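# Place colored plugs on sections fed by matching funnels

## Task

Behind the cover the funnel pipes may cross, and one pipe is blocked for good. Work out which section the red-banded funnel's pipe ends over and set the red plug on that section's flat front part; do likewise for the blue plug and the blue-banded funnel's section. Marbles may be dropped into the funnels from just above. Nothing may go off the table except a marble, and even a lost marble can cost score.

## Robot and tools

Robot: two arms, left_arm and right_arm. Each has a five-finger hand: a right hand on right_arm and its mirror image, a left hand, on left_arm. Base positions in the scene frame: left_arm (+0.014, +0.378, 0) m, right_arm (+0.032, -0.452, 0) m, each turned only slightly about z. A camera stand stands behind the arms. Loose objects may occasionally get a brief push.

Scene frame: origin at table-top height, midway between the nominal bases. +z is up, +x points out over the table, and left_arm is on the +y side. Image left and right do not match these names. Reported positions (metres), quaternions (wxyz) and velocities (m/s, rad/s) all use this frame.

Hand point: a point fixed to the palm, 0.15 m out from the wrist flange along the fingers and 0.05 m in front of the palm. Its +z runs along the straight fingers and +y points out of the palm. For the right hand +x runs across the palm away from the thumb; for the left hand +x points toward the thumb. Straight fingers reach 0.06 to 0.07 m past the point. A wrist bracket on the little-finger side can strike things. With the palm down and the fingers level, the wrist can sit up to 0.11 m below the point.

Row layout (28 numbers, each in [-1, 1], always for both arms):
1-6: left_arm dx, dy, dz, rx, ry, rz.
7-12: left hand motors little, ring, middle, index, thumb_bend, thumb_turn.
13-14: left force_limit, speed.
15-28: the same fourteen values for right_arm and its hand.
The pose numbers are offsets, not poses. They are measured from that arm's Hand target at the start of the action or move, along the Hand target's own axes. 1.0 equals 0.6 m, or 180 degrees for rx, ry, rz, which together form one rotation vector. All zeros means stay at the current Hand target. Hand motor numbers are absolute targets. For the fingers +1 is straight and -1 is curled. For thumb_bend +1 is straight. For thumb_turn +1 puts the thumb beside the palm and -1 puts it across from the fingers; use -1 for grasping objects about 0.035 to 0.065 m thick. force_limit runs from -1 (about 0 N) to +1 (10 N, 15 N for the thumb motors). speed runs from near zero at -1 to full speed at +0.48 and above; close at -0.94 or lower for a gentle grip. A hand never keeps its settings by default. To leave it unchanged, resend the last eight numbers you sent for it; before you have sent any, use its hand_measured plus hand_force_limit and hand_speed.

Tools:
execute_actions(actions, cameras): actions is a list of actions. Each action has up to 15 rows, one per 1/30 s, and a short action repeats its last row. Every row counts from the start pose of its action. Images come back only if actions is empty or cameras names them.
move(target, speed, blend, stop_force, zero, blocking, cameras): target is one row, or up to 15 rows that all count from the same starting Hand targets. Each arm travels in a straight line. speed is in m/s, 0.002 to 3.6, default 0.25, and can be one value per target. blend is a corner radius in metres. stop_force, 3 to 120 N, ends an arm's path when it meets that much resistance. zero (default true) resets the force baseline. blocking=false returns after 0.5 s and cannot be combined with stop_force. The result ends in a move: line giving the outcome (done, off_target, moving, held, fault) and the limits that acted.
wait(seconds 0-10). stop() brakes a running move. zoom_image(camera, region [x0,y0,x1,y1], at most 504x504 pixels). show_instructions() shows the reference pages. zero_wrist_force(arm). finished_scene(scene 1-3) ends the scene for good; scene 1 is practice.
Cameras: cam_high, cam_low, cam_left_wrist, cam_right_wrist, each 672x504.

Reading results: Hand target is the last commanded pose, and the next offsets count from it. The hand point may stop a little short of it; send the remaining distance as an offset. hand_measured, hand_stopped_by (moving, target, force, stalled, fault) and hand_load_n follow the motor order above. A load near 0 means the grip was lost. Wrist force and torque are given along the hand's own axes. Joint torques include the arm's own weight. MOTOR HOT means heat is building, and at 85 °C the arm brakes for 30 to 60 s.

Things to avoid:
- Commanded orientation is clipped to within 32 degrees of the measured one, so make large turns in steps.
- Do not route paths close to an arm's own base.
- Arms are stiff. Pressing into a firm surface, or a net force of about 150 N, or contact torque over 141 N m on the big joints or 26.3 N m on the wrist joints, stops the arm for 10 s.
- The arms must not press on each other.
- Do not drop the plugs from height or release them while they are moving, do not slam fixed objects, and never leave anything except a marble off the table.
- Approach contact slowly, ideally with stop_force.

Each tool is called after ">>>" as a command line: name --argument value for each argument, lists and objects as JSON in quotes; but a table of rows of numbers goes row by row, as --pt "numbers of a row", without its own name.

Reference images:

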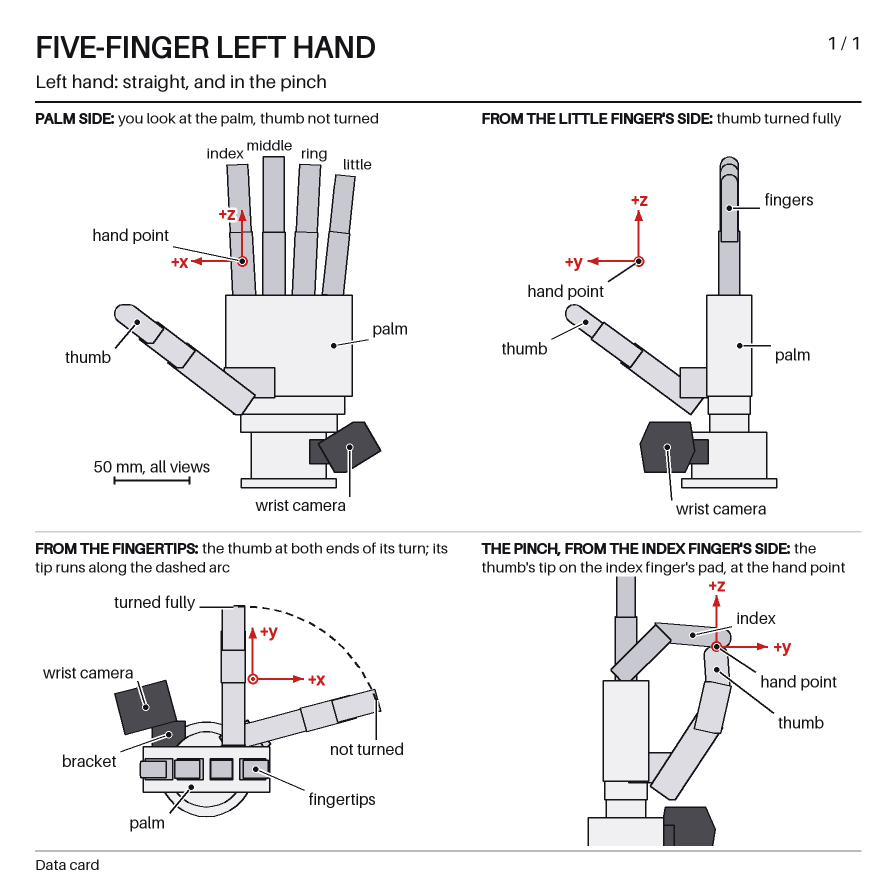

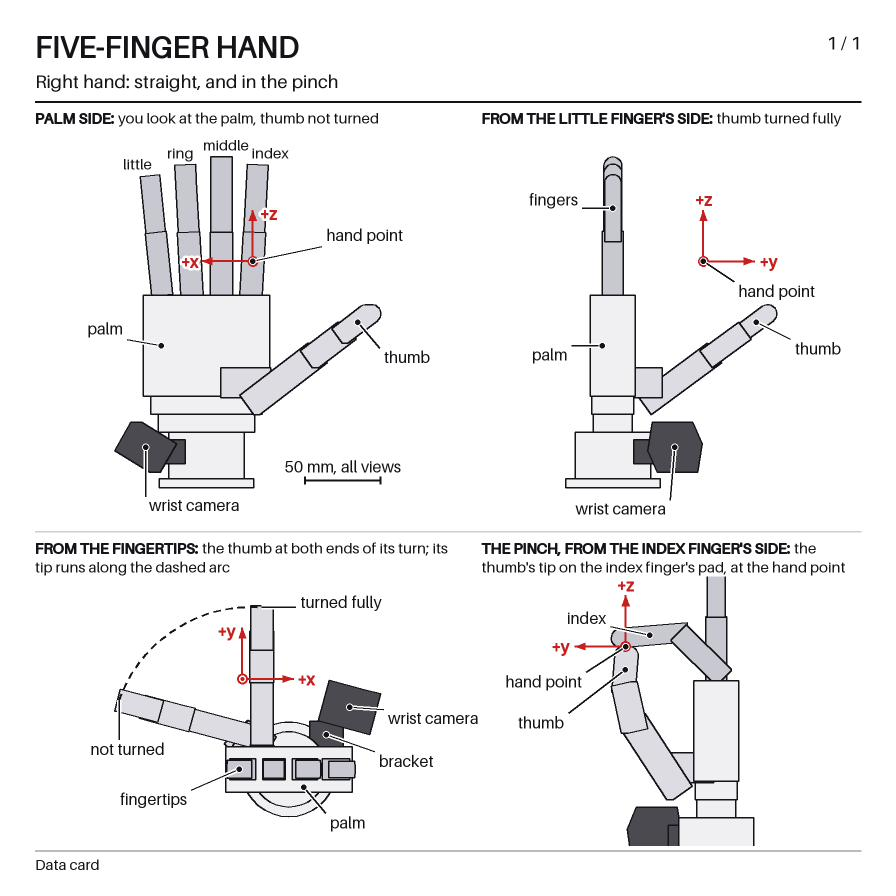

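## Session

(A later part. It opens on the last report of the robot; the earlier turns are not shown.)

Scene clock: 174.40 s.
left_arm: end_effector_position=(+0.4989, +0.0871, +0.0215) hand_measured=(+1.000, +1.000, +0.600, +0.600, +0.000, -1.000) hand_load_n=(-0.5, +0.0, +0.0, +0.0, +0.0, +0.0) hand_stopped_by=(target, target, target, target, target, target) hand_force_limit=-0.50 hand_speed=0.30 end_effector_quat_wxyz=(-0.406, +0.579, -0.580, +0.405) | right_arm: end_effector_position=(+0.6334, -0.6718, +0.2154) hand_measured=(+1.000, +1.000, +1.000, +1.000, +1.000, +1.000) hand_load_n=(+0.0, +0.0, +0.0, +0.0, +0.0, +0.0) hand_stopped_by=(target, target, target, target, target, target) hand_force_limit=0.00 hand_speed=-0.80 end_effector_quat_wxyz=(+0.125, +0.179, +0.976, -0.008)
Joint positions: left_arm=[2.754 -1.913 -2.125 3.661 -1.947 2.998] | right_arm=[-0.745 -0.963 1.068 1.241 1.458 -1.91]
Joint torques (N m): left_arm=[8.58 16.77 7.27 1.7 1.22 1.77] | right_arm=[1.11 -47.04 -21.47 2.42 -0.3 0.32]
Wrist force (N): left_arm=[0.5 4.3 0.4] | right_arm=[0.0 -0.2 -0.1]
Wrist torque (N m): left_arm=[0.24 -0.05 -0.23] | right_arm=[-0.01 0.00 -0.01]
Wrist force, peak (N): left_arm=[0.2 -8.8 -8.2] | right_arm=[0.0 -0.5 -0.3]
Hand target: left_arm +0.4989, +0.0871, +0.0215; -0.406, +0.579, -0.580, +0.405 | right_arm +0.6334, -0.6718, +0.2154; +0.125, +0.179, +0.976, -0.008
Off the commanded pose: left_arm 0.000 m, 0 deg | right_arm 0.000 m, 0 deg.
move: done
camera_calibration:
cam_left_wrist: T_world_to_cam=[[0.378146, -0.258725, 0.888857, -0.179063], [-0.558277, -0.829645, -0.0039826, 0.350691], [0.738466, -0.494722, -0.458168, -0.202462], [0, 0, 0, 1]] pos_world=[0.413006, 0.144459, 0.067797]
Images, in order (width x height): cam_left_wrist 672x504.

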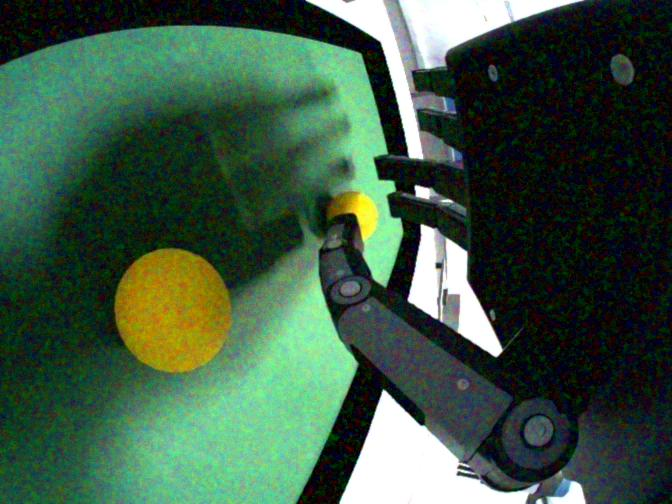

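>>> move --target '[0,0,0,0,0,0,1,1,-0.15,-0.15,0.0,-1,-0.5,-0.9,0,0,0,0,0,0,1,1,1,1,1,1,0,-0.8]'

Scene clock: 180.70 s.
left_arm: end_effector_position=(+0.4989, +0.0871, +0.0215) hand_measured=(+1.000, +1.000, +0.172, +0.144, +0.000, -1.000) hand_load_n=(+0.0, +0.0, +1.0, +2.5, +1.5, +0.0) hand_stopped_by=(target, target, force, force, target, target) hand_force_limit=-0.50 hand_speed=-0.90 end_effector_quat_wxyz=(-0.406, +0.579, -0.580, +0.405) | right_arm: end_effector_position=(+0.6334, -0.6718, +0.2154) hand_measured=(+1.000, +1.000, +1.000, +1.000, +1.000, +1.000) hand_load_n=(+0.0, +0.5, +0.0, +0.0, +0.0, +0.0) hand_stopped_by=(target, target, target, target, target, target) hand_force_limit=0.00 hand_speed=-0.80 end_effector_quat_wxyz=(+0.125, +0.179, +0.976, -0.008)
Joint positions: left_arm=[2.754 -1.913 -2.125 3.661 -1.947 2.998] | right_arm=[-0.745 -0.963 1.068 1.241 1.458 -1.91]
Joint torques (N m): left_arm=[8.32 16.77 8.07 -0.51 1.13 1.7] | right_arm=[1.08 -47.61 -22.04 2.38 -0.13 0.2]
Wrist force (N): left_arm=[0.4 -1.5 -1.0] | right_arm=[0.1 -0.3 -0.2]
Wrist torque (N m): left_arm=[0.16 -0.11 -0.10] | right_arm=[-0.03 -0.02 0.00]
Wrist force, peak (N): left_arm=[0.5 4.5 0.3] | right_arm=[-0.1 -0.5 -0.3]
Hand target: left_arm +0.4989, +0.0871, +0.0215; -0.406, +0.579, -0.580, +0.405 | right_arm +0.6334, -0.6718, +0.2154; +0.125, +0.179, +0.976, -0.008
Off the commanded pose: left_arm 0.000 m, 0 deg | right_arm 0.000 m, 0 deg.
move: done

>>> move --target '[0,0,0,0,0,0,1,1,-0.2,-0.2,0.0,-1,-0.4,-0.95,0,0,0,0,0,0,1,1,1,1,1,1,0,-0.8]'

Scene clock: 183.57 s.
left_arm: end_effector_position=(+0.4989, +0.0871, +0.0215) hand_measured=(+1.000, +1.000, +0.164, +0.142, +0.000, -1.000) hand_load_n=(-0.5, +0.0, +2.5, +3.5, +1.5, +0.0) hand_stopped_by=(target, target, force, force, target, target) hand_force_limit=-0.40 hand_speed=-0.95 end_effector_quat_wxyz=(-0.406, +0.579, -0.580, +0.405) | right_arm: end_effector_position=(+0.6334, -0.6718, +0.2154) hand_measured=(+1.000, +1.000, +1.000, +1.000, +1.000, +1.000) hand_load_n=(+0.0, +0.0, +0.0, +0.0, +0.0, +0.0) hand_stopped_by=(target, target, target, target, target, target) hand_force_limit=0.00 hand_speed=-0.80 end_effector_quat_wxyz=(+0.125, +0.179, +0.976, -0.008)
Joint positions: left_arm=[2.754 -1.913 -2.125 3.661 -1.947 2.998] | right_arm=[-0.745 -0.963 1.068 1.241 1.458 -1.91]
Joint torques (N m): left_arm=[3.04 17.09 9.17 -1.67 1.12 1.68] | right_arm=[1.37 -48.08 -21.62 2.37 -0.25 0.17]
Wrist force (N): left_arm=[0.3 -3.1 -0.3] | right_arm=[0.1 -0.4 -0.2]
Wrist torque (N m): left_arm=[0.16 -0.08 -0.07] | right_arm=[-0.05 -0.01 -0.01]
Wrist force, peak (N): left_arm=[0.6 -3.2 -0.1] | right_arm=[-0.1 -0.4 -0.3]
Hand target: left_arm +0.4989, +0.0871, +0.0215; -0.406, +0.579, -0.580, +0.405 | right_arm +0.6334, -0.6718, +0.2154; +0.125, +0.179, +0.976, -0.008
Off the commanded pose: left_arm 0.000 m, 0 deg | right_arm 0.000 m, 0 deg.
move: done

>>> move --target '[0,-0.0783,-0.0285,0,0,0,1,1,-0.2,-0.2,0.0,-1,-0.4,-0.95,0,0,0,0,0,0,1,1,1,1,1,1,0,-0.8]' --speed 0.06

Scene clock: 187.10 s.
left_arm: end_effector_position=(+0.4989, +0.0871, +0.0714) hand_measured=(+1.000, +1.000, +0.164, +0.142, +0.000, -1.000) hand_load_n=(+0.0, +0.0, +0.0, +3.5, +2.0, +0.0) hand_stopped_by=(target, target, force, force, target, target) hand_force_limit=-0.40 hand_speed=-0.95 end_effector_quat_wxyz=(-0.406, +0.579, -0.580, +0.405) | right_arm: end_effector_position=(+0.6334, -0.6718, +0.2154) hand_measured=(+1.000, +1.000, +1.000, +1.000, +1.000, +1.000) hand_load_n=(+0.0, +0.0, +0.0, +0.0, +0.0, +0.0) hand_stopped_by=(target, target, target, target, target, target) hand_force_limit=0.00 hand_speed=-0.80 end_effector_quat_wxyz=(+0.125, +0.179, +0.976, -0.008)
Joint positions: left_arm=[2.754 -1.813 -2.083 3.519 -1.947 2.998] | right_arm=[-0.745 -0.963 1.068 1.241 1.458 -1.91]
Joint torques (N m): left_arm=[-9.29 41.78 23.28 -0.73 -2.17 -1.26] | right_arm=[1.63 -47.52 -22.22 2.38 -0.23 0.14]
Wrist force (N): left_arm=[0.2 4.6 0.7] | right_arm=[0.0 -0.3 -0.2]
Wrist torque (N m): left_arm=[0.27 0.02 -0.25] | right_arm=[-0.03 0.00 -0.01]
Wrist force, peak (N): left_arm=[0.6 4.9 0.6] | right_arm=[-0.1 -0.4 -0.4]
Hand target: left_arm +0.4989, +0.0871, +0.0715; -0.406, +0.579, -0.580, +0.405 | right_arm +0.6334, -0.6718, +0.2154; +0.125, +0.179, +0.976, -0.008
Off the commanded pose: left_arm 0.000 m, 0 deg | right_arm 0.000 m, 0 deg.
move: done

Tighten the middle in the same list, then travel to F3.

>>> move --target '[0,0,0,0,0,0,1,1,-0.25,-0.2,0.0,-1,-0.5,-0.95,0,0,0,0,0,0,1,1,1,1,1,1,0,-0.8]' --cameras '["cam_left_wrist"]'

>>> zoom_image --camera "cam_left_wrist" --region '[220, 120, 472, 309]'

Scene clock: 189.37 s.
left_arm: end_effector_position=(+0.4989, +0.0871, +0.0715) hand_measured=(+1.000, +1.000, +0.138, +0.142, +0.000, -1.000) hand_load_n=(+0.0, +0.0, +2.5, +2.0, +3.0, +0.5) hand_stopped_by=(target, target, force, force, target, target) hand_force_limit=-0.50 hand_speed=-0.95 end_effector_quat_wxyz=(-0.406, +0.579, -0.580, +0.405) | right_arm: end_effector_position=(+0.6334, -0.6718, +0.2154) hand_measured=(+1.000, +1.000, +1.000, +1.000, +1.000, +1.000) hand_load_n=(+0.0, +0.0, +0.0, +0.0, +0.0, +0.0) hand_stopped_by=(target, target, target, target, target, target) hand_force_limit=0.00 hand_speed=-0.80 end_effector_quat_wxyz=(+0.125, +0.179, +0.976, -0.008)
Joint positions: left_arm=[2.754 -1.813 -2.083 3.519 -1.947 2.998] | right_arm=[-0.745 -0.963 1.068 1.241 1.458 -1.91]
Joint torques (N m): left_arm=[-8.64 41.67 22.67 -1 -2.03 -1.32] | right_arm=[1.22 -47.67 -21.63 2.46 -0.14 0.29]
Wrist force (N): left_arm=[0.4 4.6 0.6] | right_arm=[0.1 -0.4 -0.2]
Wrist torque (N m): left_arm=[0.27 -0.01 -0.23] | right_arm=[-0.04 0.00 -0.01]
Wrist force, peak (N): left_arm=[0.6 5.1 0.5] | right_arm=[0.1 -0.5 -0.2]
Hand target: left_arm +0.4989, +0.0871, +0.0715; -0.406, +0.579, -0.580, +0.405 | right_arm +0.6334, -0.6718, +0.2154; +0.125, +0.179, +0.976, -0.008
Off the commanded pose: left_arm 0.000 m, 0 deg | right_arm 0.000 m, 0 deg.
move: done
camera_calibration:
cam_left_wrist: T_world_to_cam=[[0.378146, -0.258725, 0.888857, -0.223443], [-0.558277, -0.829645, -0.0039826, 0.350807], [0.738466, -0.494722, -0.458168, -0.179649], [0, 0, 0, 1]] pos_world=[0.413006, 0.144359, 0.117697]
Images, in order (width x height): cam_left_wrist 672x504.

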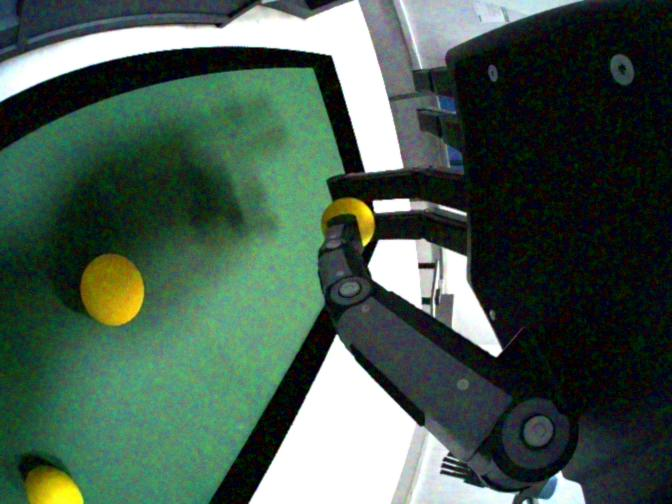

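Scaled by 2.000 from the camera's 672x504 image, which has a finer 960x720 frame.

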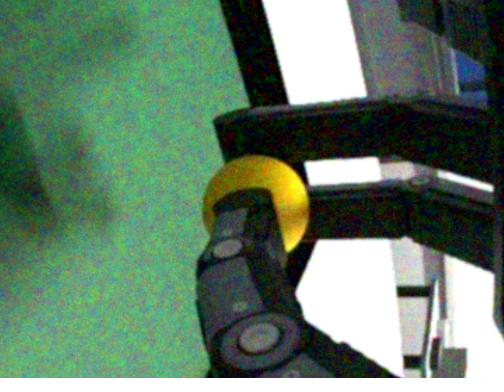

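>>> move --pt "0 -0.5928 -0.2157 0 0 0 1 1 -0.25 -0.2 0.0 -1 -0.5 -0.95 0 0 0 0 0 0 1 1 1 1 1 1 0 -0.8" --pt "-0.6682 -0.7131 0.1149 0 0 0 1 1 -0.25 -0.2 0.0 -1 -0.5 -0.95 0 0 0 0 0 0 1 1 1 1 1 1 0 -0.8" --pt "-0.6682 -0.5957 0.1577 0 0 0 1 1 -0.25 -0.2 0.0 -1 -0.5 -0.95 0 0 0 0 0 0 1 1 1 1 1 1 0 -0.8" --pt "-0.6682 -0.5957 0.1577 0 0 0 1 1 0.6 0.6 0.0 -1 -0.5 0.3 0 0 0 0 0 0 1 1 1 1 1 1 0 -0.8" --pt "-0.6682 -0.7131 0.1149 0 0 0 1 1 0.6 0.6 0.0 -1 -0.5 0.3 0 0 0 0 0 0 1 1 1 1 1 1 0 -0.8" --speed '[0.35,0.35,0.12,0.1,0.25]' --blend '[0.05,0.02,0,0,0]' --cameras '["cam_high"]'

>>> zoom_image --camera "cam_high" --region '[420, 200, 670, 420]'

Scene clock: 204.43 s.
left_arm: end_effector_position=(+0.7103, +0.4875, +0.4503) hand_measured=(+1.000, +1.000, +0.600, +0.600, +0.000, -1.000) hand_load_n=(+0.0, +0.0, +0.0, +0.0, +0.0, +0.0) hand_stopped_by=(target, target, target, target, target, target) hand_force_limit=-0.50 hand_speed=0.30 end_effector_quat_wxyz=(-0.406, +0.579, -0.580, +0.405) | right_arm: end_effector_position=(+0.6334, -0.6718, +0.2154) hand_measured=(+1.000, +1.000, +1.000, +1.000, +1.000, +1.000) hand_load_n=(+0.0, +0.0, +0.0, +0.0, +0.0, +0.0) hand_stopped_by=(target, target, target, target, target, target) hand_force_limit=0.00 hand_speed=-0.80 end_effector_quat_wxyz=(+0.125, +0.179, +0.976, -0.008)
Joint positions: left_arm=[3.708 -1.936 -0.882 2.413 -1.056 3.351] | right_arm=[-0.745 -0.963 1.068 1.241 1.458 -1.91]
Joint torques (N m): left_arm=[-9.54 25.07 25.71 -1.29 -1.58 1.78] | right_arm=[1.68 -47.73 -22.04 2.55 -0.19 0.14]
Wrist force (N): left_arm=[0.3 3.4 0.4] | right_arm=[0.0 -0.4 -0.3]
Wrist torque (N m): left_arm=[0.15 0.01 -0.18] | right_arm=[-0.04 0.00 -0.01]
Wrist force, peak (N): left_arm=[0.2 6.8 1.2] | right_arm=[0.1 -0.4 -0.3]
Hand target: left_arm +0.7103, +0.4875, +0.4503; -0.406, +0.579, -0.580, +0.405 | right_arm +0.6334, -0.6718, +0.2154; +0.125, +0.179, +0.976, -0.008
Off the commanded pose: left_arm 0.000 m, 0 deg | right_arm 0.000 m, 0 deg.
move: done
Images, in order (width x height): cam_high 672x504.

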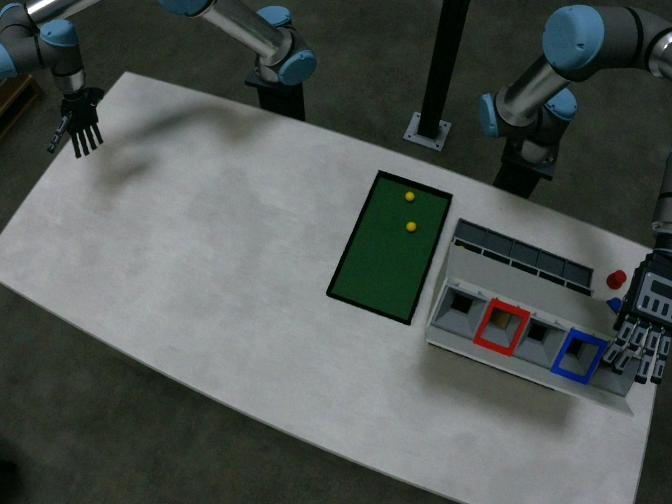

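Scaled by 2.016.

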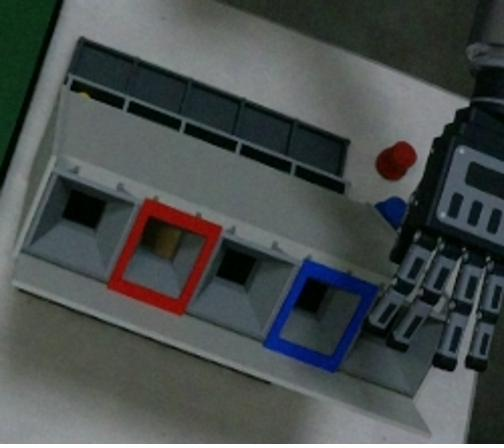

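>>> move --pt "0.6125 0.2267 -0.3792 0 0 0 1 1 0.6 0.6 0.0 -1 -0.5 0.3 0 0 0 0 0 0 1 1 1 1 1 1 0 -0.8" --pt "0.6258 0.6857 -0.2742 0 0 0 1 1 0.6 0.6 0.0 -1 -0.5 0.3 0 0 0 0 0 0 1 1 1 1 1 1 0 -0.8" --speed '[0.4,0.35]' --blend '[0.06,0]' --cameras '["cam_left_wrist","cam_high"]'

>>> zoom_image --camera "cam_high" --region '[420, 200, 670, 420]'

Scene clock: 220.33 s.
left_arm: end_effector_position=(+0.4148, +0.1124, +0.1197) hand_measured=(+1.000, +1.000, +0.600, +0.600, +0.000, -1.000) hand_load_n=(+0.0, +0.0, +0.0, +0.0, +0.0, +0.0) hand_stopped_by=(target, target, target, target, target, target) hand_force_limit=-0.50 hand_speed=0.30 end_effector_quat_wxyz=(-0.406, +0.579, -0.580, +0.405) | right_arm: end_effector_position=(+0.6334, -0.6718, +0.2154) hand_measured=(+1.000, +1.000, +1.000, +1.000, +1.000, +1.000) hand_load_n=(+0.0, +0.0, +0.0, +0.0, +0.0, +0.0) hand_stopped_by=(target, target, target, target, target, target) hand_force_limit=0.00 hand_speed=-0.80 end_effector_quat_wxyz=(+0.125, +0.179, +0.976, -0.008)
Joint positions: left_arm=[2.718 -1.547 -2.23 3.394 -1.98 2.984] | right_arm=[-0.745 -0.963 1.068 1.241 1.458 -1.91]
Joint torques (N m): left_arm=[-10.25 4.06 11.07 1.76 -2.06 1.72] | right_arm=[1.19 -48.14 -22.62 2.41 0.01 0.34]
Wrist force (N): left_arm=[0.5 3.9 0.4] | right_arm=[-0.1 -0.2 -0.1]
Wrist torque (N m): left_arm=[0.18 -0.05 -0.22] | right_arm=[-0.01 0.02 -0.01]
Wrist force, peak (N): left_arm=[0.4 5.9 0.7] | right_arm=[0.0 -0.3 -0.5]
Hand target: left_arm +0.4148, +0.1124, +0.1197; -0.406, +0.579, -0.580, +0.405 | right_arm +0.6334, -0.6718, +0.2154; +0.125, +0.179, +0.976, -0.008
Off the commanded pose: left_arm 0.000 m, 0 deg | right_arm 0.000 m, 0 deg.
move: done
camera_calibration:
cam_left_wrist: T_world_to_cam=[[0.378146, -0.258725, 0.888857, -0.228001], [-0.558277, -0.829645, -0.0039826, 0.325121], [0.738466, -0.494722, -0.458168, -0.0828481], [0, 0, 0, 1]] pos_world=[0.328906, 0.169759, 0.165997]
Images, in order (width x height): cam_high 672x504, cam_left_wrist 672x504.

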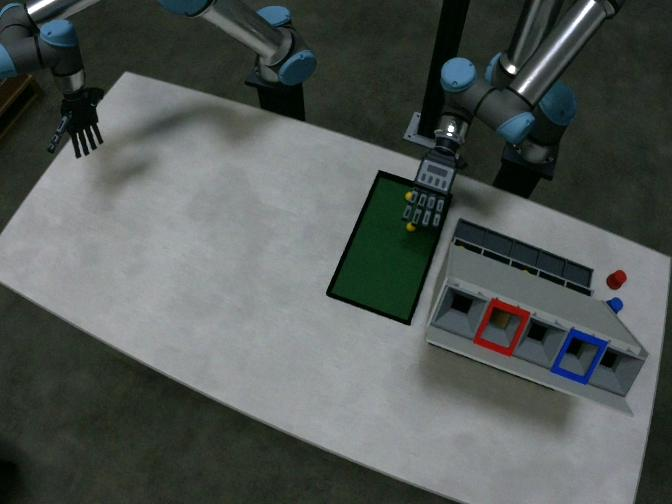

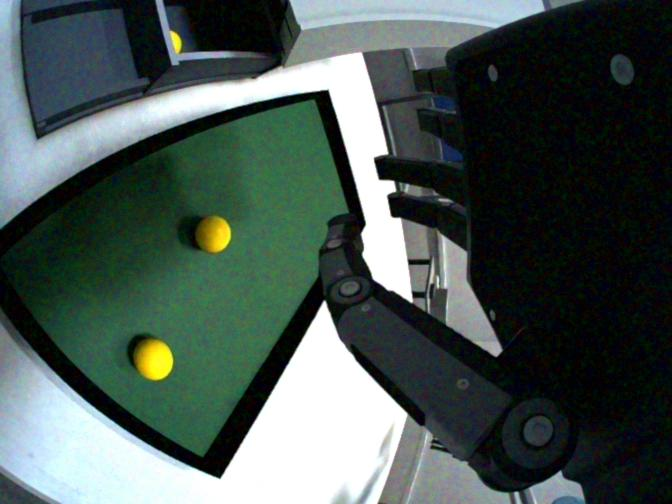

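Scaled by 2.016.

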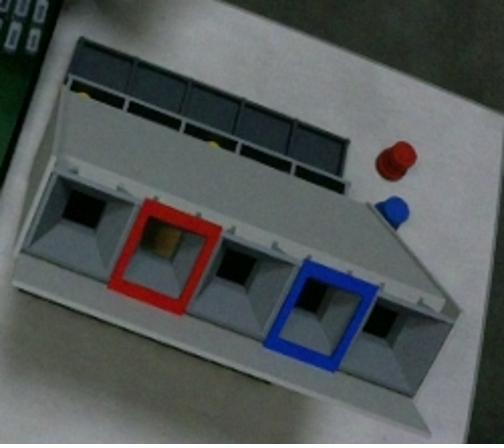

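>>> move --pt "-0.0017 0.1534 0.0571 0 0 0 1 1 0.6 0.6 0.0 -1 -0.5 0.3 0 0 0 0 0 0 1 1 1 1 1 1 0 -0.8" --pt "-0.0017 0.1519 0.0613 0 0 0 1 1 0.6 0.6 0.0 -1 -0.5 0.3 0 0 0 0 0 0 1 1 1 1 1 1 0 -0.8" --speed '[0.12,0.03]' --blend '[0.001,0]' --cameras '["cam_left_wrist"]'

>>> zoom_image --camera "cam_left_wrist" --region '[220, 120, 472, 309]'

Scene clock: 232.90 s.
left_arm: end_effector_position=(+0.4181, +0.1136, +0.0215) hand_measured=(+1.000, +1.000, +0.600, +0.600, +0.000, -1.000) hand_load_n=(+0.0, +0.0, +0.0, +0.0, +0.0, +0.0) hand_stopped_by=(target, target, target, target, target, target) hand_force_limit=-0.50 hand_speed=0.30 end_effector_quat_wxyz=(-0.406, +0.579, -0.580, +0.405) | right_arm: end_effector_position=(+0.6334, -0.6718, +0.2154) hand_measured=(+1.000, +1.000, +1.000, +1.000, +1.000, +1.000) hand_load_n=(+0.0, +0.0, +0.0, +0.0, +0.0, +0.0) hand_stopped_by=(target, target, target, target, target, target) hand_force_limit=0.00 hand_speed=-0.80 end_effector_quat_wxyz=(+0.125, +0.179, +0.976, -0.008)
Joint positions: left_arm=[2.727 -1.77 -2.338 3.727 -1.972 2.988] | right_arm=[-0.745 -0.963 1.068 1.241 1.458 -1.91]
Joint torques (N m): left_arm=[9.86 9.51 20.13 1.93 1.25 1.72] | right_arm=[1.73 -48.56 -23.39 2.25 -0.3 0.22]
Wrist force (N): left_arm=[0.0 3.3 0.1] | right_arm=[0.2 -0.2 -0.3]
Wrist torque (N m): left_arm=[0.13 -0.01 -0.20] | right_arm=[-0.01 -0.02 0.01]
Wrist force, peak (N): left_arm=[0.5 4.7 0.6] | right_arm=[0.0 -0.5 -0.3]
Hand target: left_arm +0.4181, +0.1136, +0.0215; -0.406, +0.579, -0.580, +0.405 | right_arm +0.6334, -0.6718, +0.2154; +0.125, +0.179, +0.976, -0.008
Off the commanded pose: left_arm 0.000 m, 0 deg | right_arm 0.000 m, 0 deg.
move: done
camera_calibration:
cam_left_wrist: T_world_to_cam=[[0.378146, -0.258725, 0.888857, -0.141564], [-0.558277, -0.829645, -0.0039826, 0.327568], [0.738466, -0.494722, -0.458168, -0.129729], [0, 0, 0, 1]] pos_world=[0.332206, 0.170959, 0.067697]
Images, in order (width x height): cam_left_wrist 672x504.

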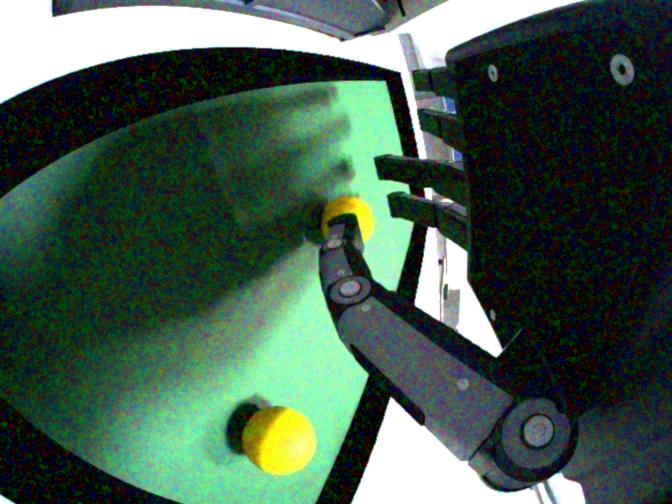

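Scaled by 2.000 from the camera's 672x504 image, which has a finer 960x720 frame.

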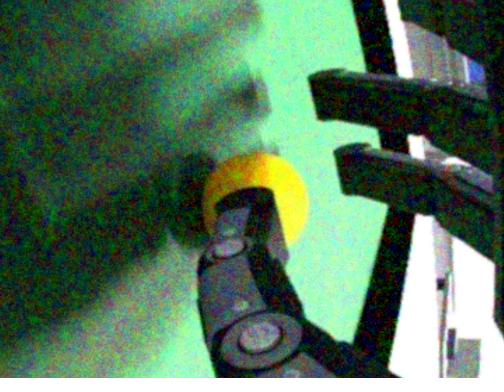

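>>> move --target '[0,0,0,0,0,0,1,1,-0.2,-0.15,0.0,-1,-0.5,-0.9,0,0,0,0,0,0,1,1,1,1,1,1,0,-0.8]'

>>> move --target '[0,0,0,0,0,0,1,1,-0.25,-0.15,0.0,-1,-0.4,-0.95,0,0,0,0,0,0,1,1,1,1,1,1,0,-0.8]'

Scene clock: 237.87 s.
left_arm: end_effector_position=(+0.4181, +0.1136, +0.0215) hand_measured=(+1.000, +1.000, +0.164, +0.136, +0.000, -1.000) hand_load_n=(+0.0, +0.0, +1.5, +3.0, +1.5, -0.5) hand_stopped_by=(target, target, force, force, target, target) hand_force_limit=-0.50 hand_speed=-0.90 end_effector_quat_wxyz=(-0.406, +0.579, -0.580, +0.405) | right_arm: end_effector_position=(+0.6334, -0.6718, +0.2154) hand_measured=(+1.000, +1.000, +1.000, +1.000, +1.000, +1.000) hand_load_n=(+0.0, +0.0, +0.0, +0.0, +0.0, +0.0) hand_stopped_by=(target, target, target, target, target, target) hand_force_limit=0.00 hand_speed=-0.80 end_effector_quat_wxyz=(+0.125, +0.179, +0.976, -0.008)
Joint positions: left_arm=[2.727 -1.77 -2.338 3.727 -1.972 2.988] | right_arm=[-0.745 -0.963 1.068 1.241 1.458 -1.91]
Joint torques (N m): left_arm=[8.39 9.18 16.95 -0.09 1.15 1.76] | right_arm=[0.88 -47.99 -22.98 2.49 -0.17 0.3]
Wrist force (N): left_arm=[0.3 -0.9 0.4] | right_arm=[0.0 -0.1 -0.2]
Wrist torque (N m): left_arm=[0.12 -0.05 -0.11] | right_arm=[-0.02 0.00 -0.01]
Wrist force, peak (N): left_arm=[0.7 3.9 0.5] | right_arm=[0.2 -0.2 -0.6]
Hand target: left_arm +0.4181, +0.1136, +0.0215; -0.406, +0.579, -0.580, +0.405 | right_arm +0.6334, -0.6718, +0.2154; +0.125, +0.179, +0.976, -0.008
Off the commanded pose: left_arm 0.000 m, 0 deg | right_arm 0.000 m, 0 deg.
move: done

Scene clock: 238.37 s.
left_arm: end_effector_position=(+0.4181, +0.1136, +0.0215) hand_measured=(+1.000, +1.000, +0.156, +0.136, +0.000, -1.000) hand_load_n=(+0.0, +0.0, +2.0, +2.5, +1.0, +0.0) hand_stopped_by=(target, target, force, force, target, target) hand_force_limit=-0.40 hand_speed=-0.95 end_effector_quat_wxyz=(-0.406, +0.579, -0.580, +0.405) | right_arm: end_effector_position=(+0.6334, -0.6718, +0.2154) hand_measured=(+1.000, +1.000, +1.000, +1.000, +1.000, +1.000) hand_load_n=(+0.0, +0.0, +0.0, +0.0, +0.0, +0.0) hand_stopped_by=(target, target, target, target, target, target) hand_force_limit=0.00 hand_speed=-0.80 end_effector_quat_wxyz=(+0.125, +0.179, +0.976, -0.008)
Joint positions: left_arm=[2.727 -1.77 -2.338 3.727 -1.972 2.988] | right_arm=[-0.745 -0.963 1.068 1.241 1.458 -1.91]
Joint torques (N m): left_arm=[8.46 9.76 14.38 -1.76 1.12 1.67] | right_arm=[1.56 -48.7 -23.95 2.46 -0.14 0.31]
Wrist force (N): left_arm=[0.6 -1.9 -0.1] | right_arm=[0.0 -0.1 -0.1]
Wrist torque (N m): left_arm=[0.10 -0.10 -0.05] | right_arm=[-0.01 0.00 -0.01]
Wrist force, peak (N): left_arm=[0.3 -2.6 0.0] | right_arm=[0.1 -0.4 -0.2]
Hand target: left_arm +0.4181, +0.1136, +0.0215; -0.406, +0.579, -0.580, +0.405 | right_arm +0.6334, -0.6718, +0.2154; +0.125, +0.179, +0.976, -0.008
Off the commanded pose: left_arm 0.000 m, 0 deg | right_arm 0.000 m, 0 deg.
move: done

>>> move --pt "0 -0.0783 -0.0285 0 0 0 1 1 -0.25 -0.15 0.0 -1 -0.4 -0.95 0 0 0 0 0 0 1 1 1 1 1 1 0 -0.8" --pt "0 -0.0783 -0.0285 0 0 0 1 1 -0.3 -0.15 0.0 -1 -0.4 -0.95 0 0 0 0 0 0 1 1 1 1 1 1 0 -0.8" --speed 0.06

Scene clock: 243.90 s.
left_arm: end_effector_position=(+0.4181, +0.1135, +0.0715) hand_measured=(+1.000, +1.000, +0.138, +0.136, +0.000, -1.000) hand_load_n=(+0.0, +0.0, +3.0, +1.5, +3.0, +0.0) hand_stopped_by=(target, target, force, force, target, target) hand_force_limit=-0.40 hand_speed=-0.95 end_effector_quat_wxyz=(-0.406, +0.579, -0.580, +0.405) | right_arm: end_effector_position=(+0.6334, -0.6718, +0.2154) hand_measured=(+1.000, +1.000, +1.000, +1.000, +1.000, +1.000) hand_load_n=(+0.0, +0.0, +0.0, +0.0, +0.0, +0.0) hand_stopped_by=(target, target, target, target, target, target) hand_force_limit=0.00 hand_speed=-0.80 end_effector_quat_wxyz=(+0.125, +0.179, +0.976, -0.008)
Joint positions: left_arm=[2.727 -1.647 -2.29 3.555 -1.972 2.988] | right_arm=[-0.745 -0.963 1.068 1.241 1.458 -1.91]
Joint torques (N m): left_arm=[-0.26 33.57 22.42 -1.07 1.24 -1.19] | right_arm=[1.4 -49.59 -23.37 2.5 -0.16 0.32]
Wrist force (N): left_arm=[0.4 4.4 0.7] | right_arm=[0.1 -0.3 -0.3]
Wrist torque (N m): left_arm=[0.23 -0.05 -0.22] | right_arm=[-0.02 0.00 -0.01]
Wrist force, peak (N): left_arm=[0.4 4.4 0.7] | right_arm=[0.2 -0.5 -0.2]
Hand target: left_arm +0.4181, +0.1135, +0.0715; -0.406, +0.579, -0.580, +0.405 | right_arm +0.6334, -0.6718, +0.2154; +0.125, +0.179, +0.976, -0.008
Off the commanded pose: left_arm 0.000 m, 0 deg | right_arm 0.000 m, 0 deg.
move: done

>>> move --pt "0 -0.5928 -0.2157 0 0 0 1 1 -0.3 -0.15 0.0 -1 -0.4 -0.95 0 0 0 0 0 0 1 1 1 1 1 1 0 -0.8" --pt "-0.4975 -0.7592 0.2414 0 0 0 1 1 -0.3 -0.15 0.0 -1 -0.4 -0.95 0 0 0 0 0 0 1 1 1 1 1 1 0 -0.8" --pt "-0.4975 -0.6417 0.2842 0 0 0 1 1 -0.3 -0.15 0.0 -1 -0.4 -0.95 0 0 0 0 0 0 1 1 1 1 1 1 0 -0.8" --pt "-0.4975 -0.6417 0.2842 0 0 0 1 1 0.6 0.6 0.0 -1 -0.5 0.3 0 0 0 0 0 0 1 1 1 1 1 1 0 -0.8" --pt "-0.4975 -0.7592 0.2414 0 0 0 1 1 0.6 0.6 0.0 -1 -0.5 0.3 0 0 0 0 0 0 1 1 1 1 1 1 0 -0.8" --speed '[0.35,0.35,0.12,0.1,0.25]' --blend '[0.05,0.02,0,0,0]'

Scene clock: 254.80 s.
left_arm: end_effector_position=(+0.7103, +0.4116, +0.4502) hand_measured=(+1.000, +1.000, +0.600, +0.600, +0.000, -1.000) hand_load_n=(+0.0, -0.5, +0.0, -0.5, +0.0, -0.5) hand_stopped_by=(target, target, target, target, target, target) hand_force_limit=-0.50 hand_speed=0.30 end_effector_quat_wxyz=(-0.406, +0.579, -0.580, +0.405) | right_arm: end_effector_position=(+0.6334, -0.6718, +0.2154) hand_measured=(+1.000, +1.000, +1.000, +1.000, +1.000, +1.000) hand_load_n=(+0.0, +0.0, +0.0, +0.0, +0.0, +0.0) hand_stopped_by=(target, target, target, target, target, target) hand_force_limit=0.00 hand_speed=-0.80 end_effector_quat_wxyz=(+0.125, +0.179, +0.976, -0.008)
Joint positions: left_arm=[3.566 -1.884 -0.952 2.457 -1.187 3.291] | right_arm=[-0.745 -0.963 1.068 1.241 1.458 -1.91]
Joint torques (N m): left_arm=[-10.01 22.77 27.01 -1.04 -1.63 1.72] | right_arm=[0.8 -48.9 -24.56 2.44 -0.29 0.35]
Wrist force (N): left_arm=[0.4 3.6 0.6] | right_arm=[0.1 -0.3 -0.1]
Wrist torque (N m): left_arm=[0.14 -0.01 -0.16] | right_arm=[-0.02 0.00 -0.01]
Wrist force, peak (N): left_arm=[0.0 6.1 1.2] | right_arm=[-0.1 -0.3 -0.5]
Hand target: left_arm +0.7103, +0.4115, +0.4502; -0.406, +0.579, -0.580, +0.405 | right_arm +0.6334, -0.6718, +0.2154; +0.125, +0.179, +0.976, -0.008
Off the commanded pose: left_arm 0.000 m, 0 deg | right_arm 0.000 m, 0 deg.
move: done

>>> move --pt "0.5192 0.2438 -0.4262 0 0 0 1 1 0.6 0.6 0.0 -1 -0.5 0.3 0 0 0 0 0 0 1 1 1 1 1 1 0 -0.8" --pt "0.5492 0.7305 -0.3980 0 0 0 1 1 0.6 0.6 0.0 -1 -0.5 0.3 0 0 0 0 0 0 1 1 1 1 1 1 0 -0.8" --speed '[0.4,0.35]' --blend '[0.06,0]' --cameras '["cam_left_wrist","cam_high"]'

>>> zoom_image --camera "cam_high" --region '[420, 200, 670, 420]'

Scene clock: 261.80 s.
left_arm: end_effector_position=(+0.3358, +0.0824, +0.1198) hand_measured=(+1.000, +1.000, +0.600, +0.600, +0.000, -1.000) hand_load_n=(+0.0, +0.0, +0.0, +0.0, +0.0, +0.0) hand_stopped_by=(target, target, target, target, target, target) hand_force_limit=-0.50 hand_speed=0.30 end_effector_quat_wxyz=(-0.406, +0.579, -0.580, +0.405) | right_arm: end_effector_position=(+0.6334, -0.6718, +0.2154) hand_measured=(+1.000, +1.000, +1.000, +1.000, +1.000, +1.000) hand_load_n=(+0.0, +0.0, +0.0, +0.0, +0.0, +0.0) hand_stopped_by=(target, target, target, target, target, target) hand_force_limit=0.00 hand_speed=-0.80 end_effector_quat_wxyz=(+0.125, +0.179, +0.976, -0.008)
Joint positions: left_arm=[2.457 -1.527 -2.257 3.339 -2.22 2.863] | right_arm=[-0.745 -0.963 1.068 1.241 1.458 -1.91]
Joint torques (N m): left_arm=[-9.94 2.07 9.97 1.58 -2.3 1.61] | right_arm=[1.27 -48.59 -24.6 2.44 -0.2 0.43]
Wrist force (N): left_arm=[0.6 3.7 0.8] | right_arm=[0.0 -0.3 -0.3]
Wrist torque (N m): left_arm=[0.17 -0.04 -0.13] | right_arm=[-0.03 0.01 -0.01]
Wrist force, peak (N): left_arm=[0.2 6.0 0.4] | right_arm=[-0.1 -0.4 -0.5]
Hand target: left_arm +0.3358, +0.0824, +0.1198; -0.406, +0.579, -0.580, +0.405 | right_arm +0.6334, -0.6718, +0.2154; +0.125, +0.179, +0.976, -0.008
Off the commanded pose: left_arm 0.000 m, 0 deg | right_arm 0.000 m, 0 deg.
move: done
camera_calibration:
cam_left_wrist: T_world_to_cam=[[0.378224, -0.25867, 0.88884, -0.205965], [-0.558284, -0.829641, -0.00387815, 0.256057], [0.738421, -0.494758, -0.458202, -0.0392092], [0, 0, 0, 1]] pos_world=[0.249806, 0.139759, 0.166097]
Images, in order (width x height): cam_high 672x504, cam_left_wrist 672x504.

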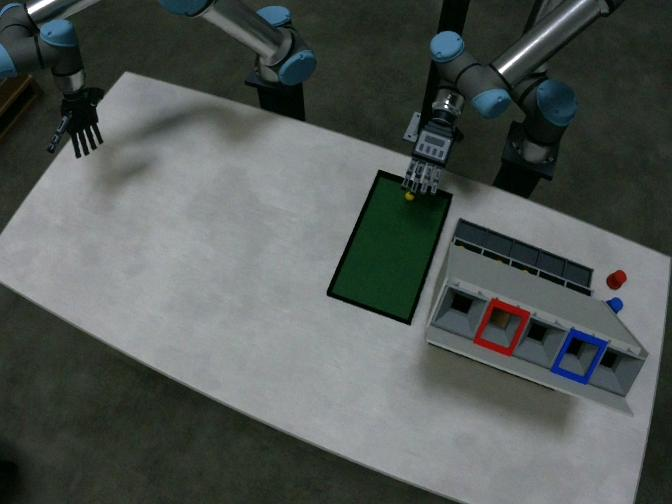

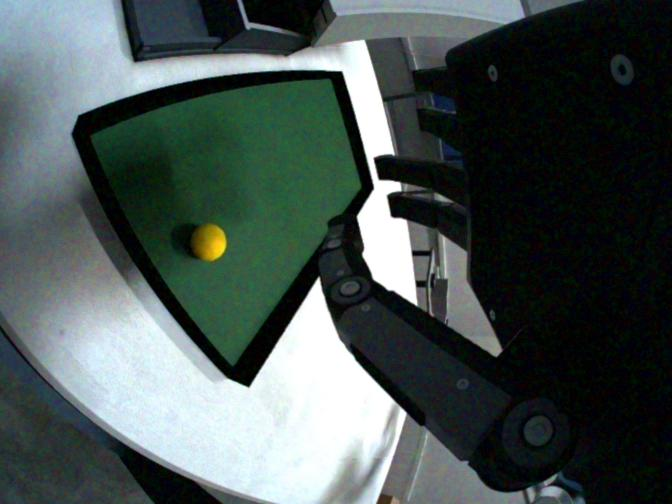

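Scaled by 2.016.

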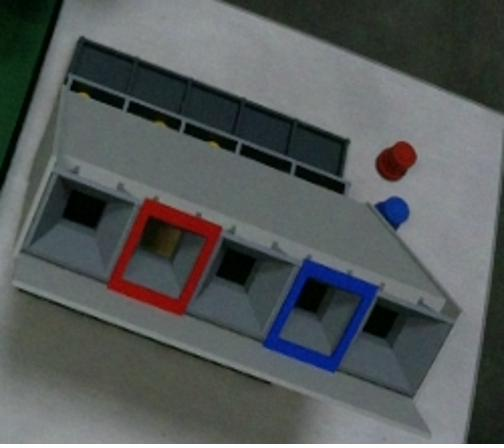

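>>> move --pt "0.0028 0.1570 0.0477 0 0 0 1 1 0.6 0.6 0.0 -1 -0.5 0.3 0 0 0 0 0 0 1 1 1 1 1 1 0 -0.8" --pt "0.0023 0.1553 0.0525 0 0 0 1 1 0.6 0.6 0.0 -1 -0.5 0.3 0 0 0 0 0 0 1 1 1 1 1 1 0 -0.8" --speed '[0.12,0.03]' --blend '[0.001,0]' --cameras '["cam_left_wrist"]'

>>> zoom_image --camera "cam_left_wrist" --region '[220, 120, 472, 309]'

Scene clock: 267.40 s.
left_arm: end_effector_position=(+0.3334, +0.0812, +0.0215) hand_measured=(+1.000, +1.000, +0.600, +0.600, +0.000, -1.000) hand_load_n=(+0.0, +0.0, +0.0, +0.0, +0.0, +0.0) hand_stopped_by=(target, target, target, target, target, target) hand_force_limit=-0.50 hand_speed=0.30 end_effector_quat_wxyz=(-0.406, +0.579, -0.580, +0.405) | right_arm: end_effector_position=(+0.6334, -0.6718, +0.2154) hand_measured=(+1.000, +1.000, +1.000, +1.000, +1.000, +1.000) hand_load_n=(+0.0, +0.0, +0.0, +0.0, +0.0, +0.0) hand_stopped_by=(target, target, target, target, target, target) hand_force_limit=0.00 hand_speed=-0.80 end_effector_quat_wxyz=(+0.125, +0.179, +0.976, -0.008)
Joint positions: left_arm=[2.447 -1.757 -2.368 3.677 -2.229 2.857] | right_arm=[-0.745 -0.963 1.068 1.241 1.458 -1.91]
Joint torques (N m): left_arm=[8.86 6.96 5.15 1.66 1.1 1.74] | right_arm=[1.26 -49.01 -25.08 2.43 -0.25 0.47]
Wrist force (N): left_arm=[0.6 3.1 0.3] | right_arm=[0.0 -0.3 -0.3]
Wrist torque (N m): left_arm=[0.11 -0.06 -0.16] | right_arm=[-0.03 0.01 -0.01]
Wrist force, peak (N): left_arm=[0.4 4.8 0.5] | right_arm=[0.0 -0.4 -0.5]
Hand target: left_arm +0.3334, +0.0812, +0.0215; -0.406, +0.579, -0.580, +0.405 | right_arm +0.6334, -0.6718, +0.2154; +0.125, +0.179, +0.976, -0.008
Off the commanded pose: left_arm 0.000 m, 0 deg | right_arm 0.000 m, 0 deg.
move: done
camera_calibration:
cam_left_wrist: T_world_to_cam=[[0.378175, -0.258744, 0.888839, -0.117947], [-0.558318, -0.829618, -0.00395682, 0.253323], [0.738421, -0.494758, -0.458202, -0.083241], [0, 0, 0, 1]] pos_world=[0.247506, 0.138459, 0.067697]
Images, in order (width x height): cam_left_wrist 672x504.

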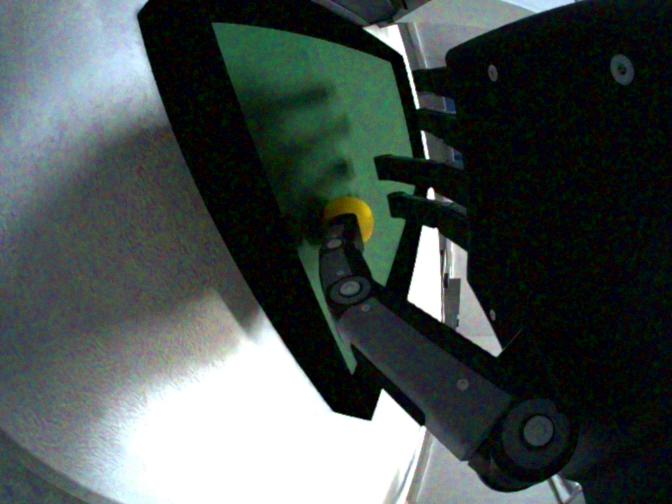

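Scaled by 2.000 from the camera's 672x504 image, which has a finer 960x720 frame.

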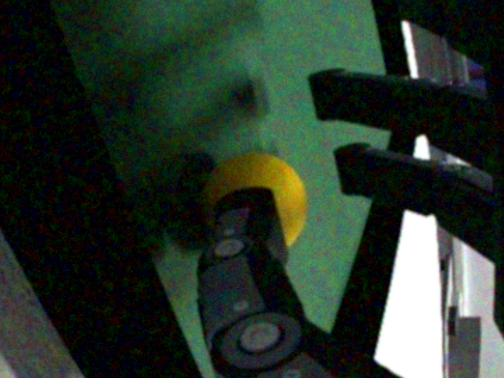

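>>> move --pt "0 0 0 0 0 0 1 1 -0.2 -0.15 0.0 -1 -0.5 -0.9 0 0 0 0 0 0 1 1 1 1 1 1 0 -0.8" --pt "0 0 0 0 0 0 1 1 -0.25 -0.15 0.0 -1 -0.4 -0.95 0 0 0 0 0 0 1 1 1 1 1 1 0 -0.8" --pt "0 -0.0783 -0.0285 0 0 0 1 1 -0.25 -0.15 0.0 -1 -0.4 -0.95 0 0 0 0 0 0 1 1 1 1 1 1 0 -0.8" --pt "0 -0.0783 -0.0285 0 0 0 1 1 -0.3 -0.15 0.0 -1 -0.4 -0.95 0 0 0 0 0 0 1 1 1 1 1 1 0 -0.8" --speed 0.06

Scene clock: 276.07 s.
left_arm: end_effector_position=(+0.3335, +0.0811, +0.0715) hand_measured=(+1.000, +1.000, +0.134, +0.136, +0.000, -1.000) hand_load_n=(+0.0, +0.0, +4.0, +1.5, +3.5, +0.5) hand_stopped_by=(target, target, force, force, target, target) hand_force_limit=-0.40 hand_speed=-0.95 end_effector_quat_wxyz=(-0.406, +0.579, -0.580, +0.405) | right_arm: end_effector_position=(+0.6334, -0.6718, +0.2154) hand_measured=(+1.000, +1.000, +1.000, +1.000, +1.000, +1.000) hand_load_n=(+0.0, +0.0, +0.0, -0.5, +0.0, +0.0) hand_stopped_by=(target, target, target, target, target, target) hand_force_limit=0.00 hand_speed=-0.80 end_effector_quat_wxyz=(+0.125, +0.179, +0.976, -0.008)
Joint positions: left_arm=[2.447 -1.629 -2.319 3.5 -2.229 2.857] | right_arm=[-0.745 -0.963 1.068 1.241 1.458 -1.91]
Joint torques (N m): left_arm=[-8.35 32.43 21.86 -1.4 0.79 -1.48] | right_arm=[1.27 -49.44 -26.04 2.46 -0.18 0.4]
Wrist force (N): left_arm=[0.5 3.8 0.8] | right_arm=[0.0 -0.2 -0.4]
Wrist torque (N m): left_arm=[0.14 -0.02 -0.14] | right_arm=[0.00 0.01 -0.01]
Wrist force, peak (N): left_arm=[0.5 4.3 0.9] | right_arm=[0.2 -0.6 -0.3]
Hand target: left_arm +0.3335, +0.0811, +0.0715; -0.406, +0.579, -0.580, +0.405 | right_arm +0.6334, -0.6718, +0.2154; +0.125, +0.179, +0.976, -0.008
Off the commanded pose: left_arm 0.000 m, 0 deg | right_arm 0.000 m, 0 deg.
move: done

>>> move --pt "0 -0.5928 -0.2157 0 0 0 1 1 -0.3 -0.15 0.0 -1 -0.4 -0.95 0 0 0 0 0 0 1 1 1 1 1 1 0 -0.8" --pt "-0.8032 -0.8075 0.3740 0 0 0 1 1 -0.3 -0.15 0.0 -1 -0.4 -0.95 0 0 0 0 0 0 1 1 1 1 1 1 0 -0.8" --pt "-0.8032 -0.6900 0.4167 0 0 0 1 1 -0.3 -0.15 0.0 -1 -0.4 -0.95 0 0 0 0 0 0 1 1 1 1 1 1 0 -0.8" --pt "-0.8032 -0.6900 0.4167 0 0 0 1 1 0.6 0.6 0.0 -1 -0.5 0.3 0 0 0 0 0 0 1 1 1 1 1 1 0 -0.8" --pt "-0.8032 -0.8075 0.3740 0 0 0 1 1 0.6 0.6 0.0 -1 -0.5 0.3 0 0 0 0 0 0 1 1 1 1 1 1 0 -0.8" --speed '[0.35,0.35,0.12,0.1,0.25]' --blend '[0.05,0.02,0,0,0]' --cameras '["cam_left_wrist"]'

Scene clock: 287.83 s.
left_arm: end_effector_position=(+0.7102, +0.5626, +0.4504) hand_measured=(+1.000, +1.000, +0.600, +0.600, +0.000, -1.000) hand_load_n=(+0.0, +0.0, +0.0, +0.0, +0.0, +0.0) hand_stopped_by=(target, target, target, target, target, target) hand_force_limit=-0.50 hand_speed=0.30 end_effector_quat_wxyz=(-0.406, +0.579, -0.580, +0.405) | right_arm: end_effector_position=(+0.6334, -0.6718, +0.2154) hand_measured=(+1.000, +1.000, +1.000, +1.000, +1.000, +1.000) hand_load_n=(+0.5, +0.0, +0.0, +0.0, +0.0, +0.0) hand_stopped_by=(target, target, target, target, target, target) hand_force_limit=0.00 hand_speed=-0.80 end_effector_quat_wxyz=(+0.125, +0.179, +0.976, -0.008)
Joint positions: left_arm=[3.831 -2.025 -0.756 2.343 -0.943 3.411] | right_arm=[-0.745 -0.963 1.068 1.241 1.458 -1.91]
Joint torques (N m): left_arm=[-10.17 28.33 26.08 -1.49 -1.45 1.79] | right_arm=[1.61 -49.85 -26.34 2.39 -0.26 0.52]
Wrist force (N): left_arm=[0.6 3.5 0.7] | right_arm=[0.1 -0.4 -0.3]
Wrist torque (N m): left_arm=[0.15 -0.03 -0.16] | right_arm=[-0.03 -0.01 -0.01]
Wrist force, peak (N): left_arm=[0.4 5.9 1.0] | right_arm=[0.1 -0.5 -0.4]
Hand target: left_arm +0.7103, +0.5626, +0.4504; -0.406, +0.579, -0.580, +0.405 | right_arm +0.6334, -0.6718, +0.2154; +0.125, +0.179, +0.976, -0.008
Off the commanded pose: left_arm 0.000 m, 0 deg | right_arm 0.000 m, 0 deg.
move: done
camera_calibration:
cam_left_wrist: T_world_to_cam=[[0.378146, -0.258725, 0.888857, -0.51711], [-0.558277, -0.829645, -0.0039826, 0.864776], [0.738466, -0.494722, -0.458168, 0.0731535], [0, 0, 0, 1]] pos_world=[0.624306, 0.619859, 0.496597]
Images, in order (width x height): cam_left_wrist 672x504.

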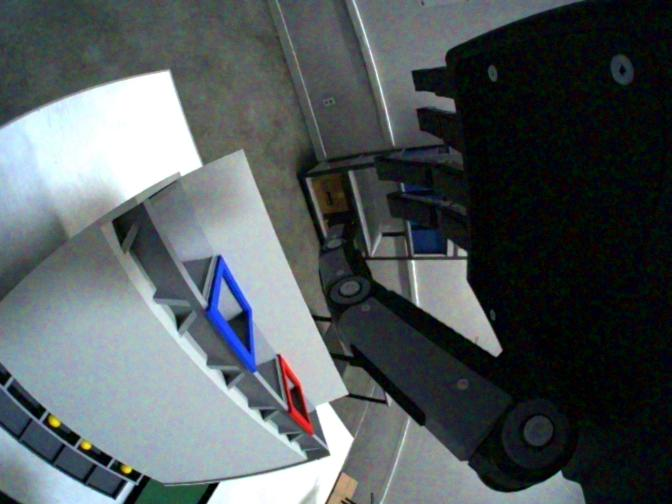

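>>> move --pt "-0.0957 0.1553 -0.2803 0.02635 -0.2386 -0.0752 1 1 0.7 0.7 0.0 -1 -0.5 0.3 0 0 0 0 0 0 1 1 1 1 1 1 0 -0.8" --pt "-0.1457 0.6530 -0.3305 0.02635 -0.2386 -0.0752 1 1 0.7 0.7 0.0 -1 -0.5 0.3 0 0 0 0 0 0 1 1 1 1 1 1 0 -0.8" --speed '[0.35,0.3]' --blend '[0.05,0]' --cameras '["cam_left_wrist","cam_high"]'

>>> zoom_image --camera "cam_high" --region '[420, 200, 670, 420]'

Scene clock: 312.80 s.
left_arm: end_effector_position=(+0.3897, +0.6504, +0.1504) hand_measured=(+1.000, +1.000, +0.700, +0.700, +0.000, -1.000) hand_load_n=(+0.0, +0.0, +0.0, +0.0, +0.0, +0.0) hand_stopped_by=(target, target, target, target, target, target) hand_force_limit=-0.50 hand_speed=0.30 end_effector_quat_wxyz=(-0.563, +0.733, -0.304, +0.232) | right_arm: end_effector_position=(+0.6334, -0.6718, +0.2154) hand_measured=(+1.000, +1.000, +1.000, +1.000, +1.000, +1.000) hand_load_n=(+0.0, +0.0, +0.0, +0.0, +0.0, +0.0) hand_stopped_by=(target, target, target, target, target, target) hand_force_limit=0.00 hand_speed=-0.80 end_effector_quat_wxyz=(+0.125, +0.179, +0.976, -0.008)
Joint positions: left_arm=[4.359 -1.305 -2.383 3.403 -1.168 3.257] | right_arm=[-0.745 -0.963 1.068 1.241 1.458 -1.91]
Joint torques (N m): left_arm=[8.47 -5.53 11.46 1.85 1.54 1.73] | right_arm=[1.74 -50.05 -25.98 2.47 -0.14 0.62]
Wrist force (N): left_arm=[0.7 3.9 0.5] | right_arm=[0.0 -0.3 -0.3]
Wrist torque (N m): left_arm=[0.19 -0.06 -0.16] | right_arm=[-0.02 0.00 -0.01]
Wrist force, peak (N): left_arm=[0.1 5.6 0.5] | right_arm=[0.0 -0.4 -0.5]
Hand target: left_arm +0.3897, +0.6504, +0.1504; -0.563, +0.733, -0.304, +0.232 | right_arm +0.6334, -0.6718, +0.2154; +0.125, +0.179, +0.976, -0.008
Off the commanded pose: left_arm 0.000 m, 0 deg | right_arm 0.000 m, 0 deg.
move: done
camera_calibration:
cam_left_wrist: T_world_to_cam=[[0.393869, 0.0278533, 0.918744, -0.303538], [0.193856, -0.979575, -0.0534091, 0.569378], [0.898492, 0.19914, -0.391224, -0.307883], [0, 0, 0, 1]] pos_world=[0.285808, 0.627515, 0.188833]
Images, in order (width x height): cam_high 672x504, cam_left_wrist 672x504.

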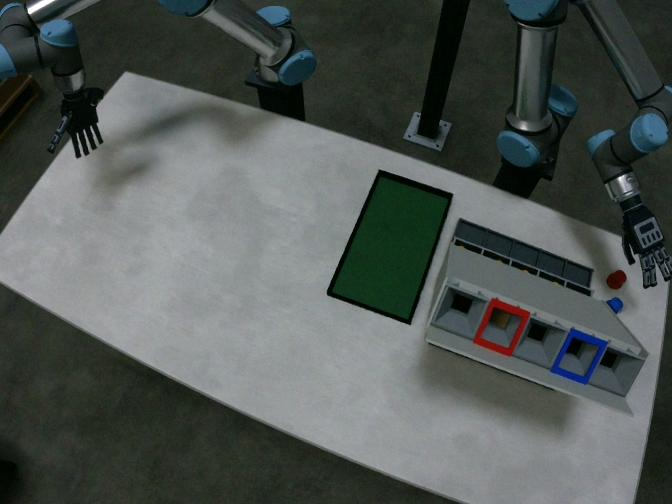

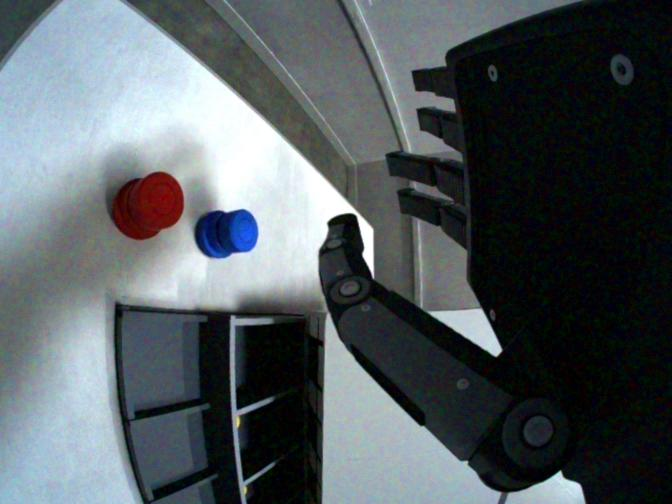

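Scaled by 2.016.

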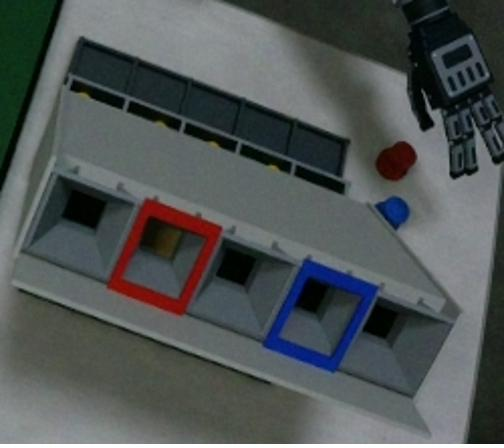

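>>> move --target '[-0.0581,0.1052,-0.0036,0,0,0,1,1,0.7,0.7,0.0,-1,-0.5,0.3,0,0,0,0,0,0,1,1,1,1,1,1,0,-0.8]' --speed 0.2 --cameras '["cam_left_wrist"]'

>>> zoom_image --camera "cam_left_wrist" --region '[120, 120, 372, 309]'

Scene clock: 327.10 s.
left_arm: end_effector_position=(+0.3520, +0.6621, +0.0900) hand_measured=(+1.000, +1.000, +0.700, +0.700, +0.000, -1.000) hand_load_n=(+0.0, +0.0, +0.0, -0.5, +0.0, +0.0) hand_stopped_by=(target, target, target, target, target, target) hand_force_limit=-0.50 hand_speed=0.30 end_effector_quat_wxyz=(-0.563, +0.733, -0.304, +0.232) | right_arm: end_effector_position=(+0.6334, -0.6718, +0.2154) hand_measured=(+1.000, +1.000, +1.000, +1.000, +1.000, +1.000) hand_load_n=(+0.0, +0.0, +0.0, +0.0, +0.0, +0.0) hand_stopped_by=(target, target, target, target, target, target) hand_force_limit=0.00 hand_speed=-0.80 end_effector_quat_wxyz=(+0.125, +0.179, +0.976, -0.008)
Joint positions: left_arm=[4.576 -1.373 -2.534 3.587 -0.961 3.331] | right_arm=[-0.745 -0.963 1.068 1.241 1.458 -1.91]
Joint torques (N m): left_arm=[9.39 -5.13 9.15 1.84 1.57 1.73] | right_arm=[1.58 -50.36 -26 2.34 -0.21 0.57]
Wrist force (N): left_arm=[0.1 4.0 0.3] | right_arm=[0.1 -0.4 -0.3]
Wrist torque (N m): left_arm=[0.25 0.02 -0.22] | right_arm=[-0.04 0.00 -0.01]
Wrist force, peak (N): left_arm=[-0.1 4.9 -0.1] | right_arm=[0.0 -0.5 -0.4]
Hand target: left_arm +0.3520, +0.6621, +0.0900; -0.563, +0.733, -0.304, +0.232 | right_arm +0.6334, -0.6718, +0.2154; +0.125, +0.179, +0.976, -0.008
Off the commanded pose: left_arm 0.000 m, 0 deg | right_arm 0.000 m, 0 deg.
move: done
camera_calibration:
cam_left_wrist: T_world_to_cam=[[0.393869, 0.0278533, 0.918744, -0.23352], [0.193856, -0.979575, -0.0534091, 0.584823], [0.898492, 0.19914, -0.391224, -0.29995], [0, 0, 0, 1]] pos_world=[0.248108, 0.639115, 0.128433]
Images, in order (width x height): cam_left_wrist 672x504.

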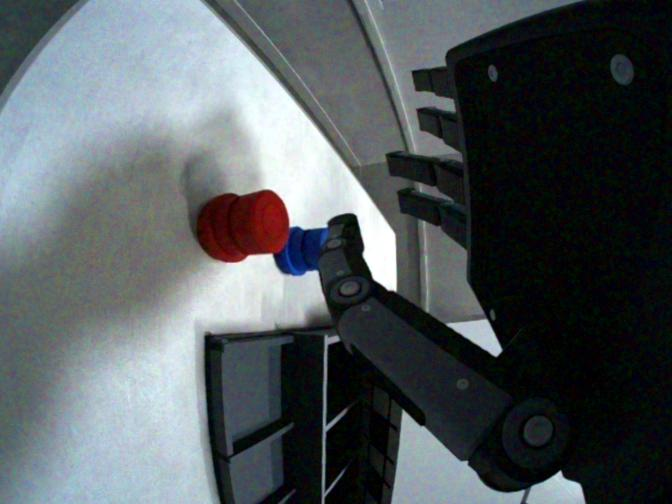

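Scaled by 2.000 from the camera's 672x504 image, which has a finer 960x720 frame.

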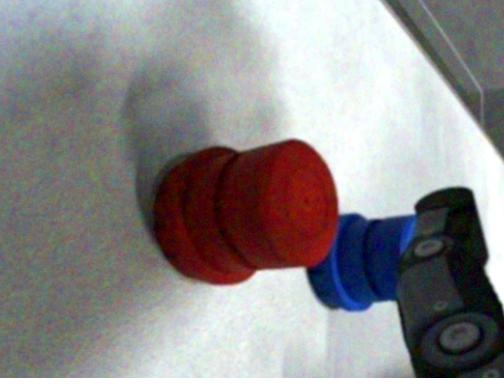

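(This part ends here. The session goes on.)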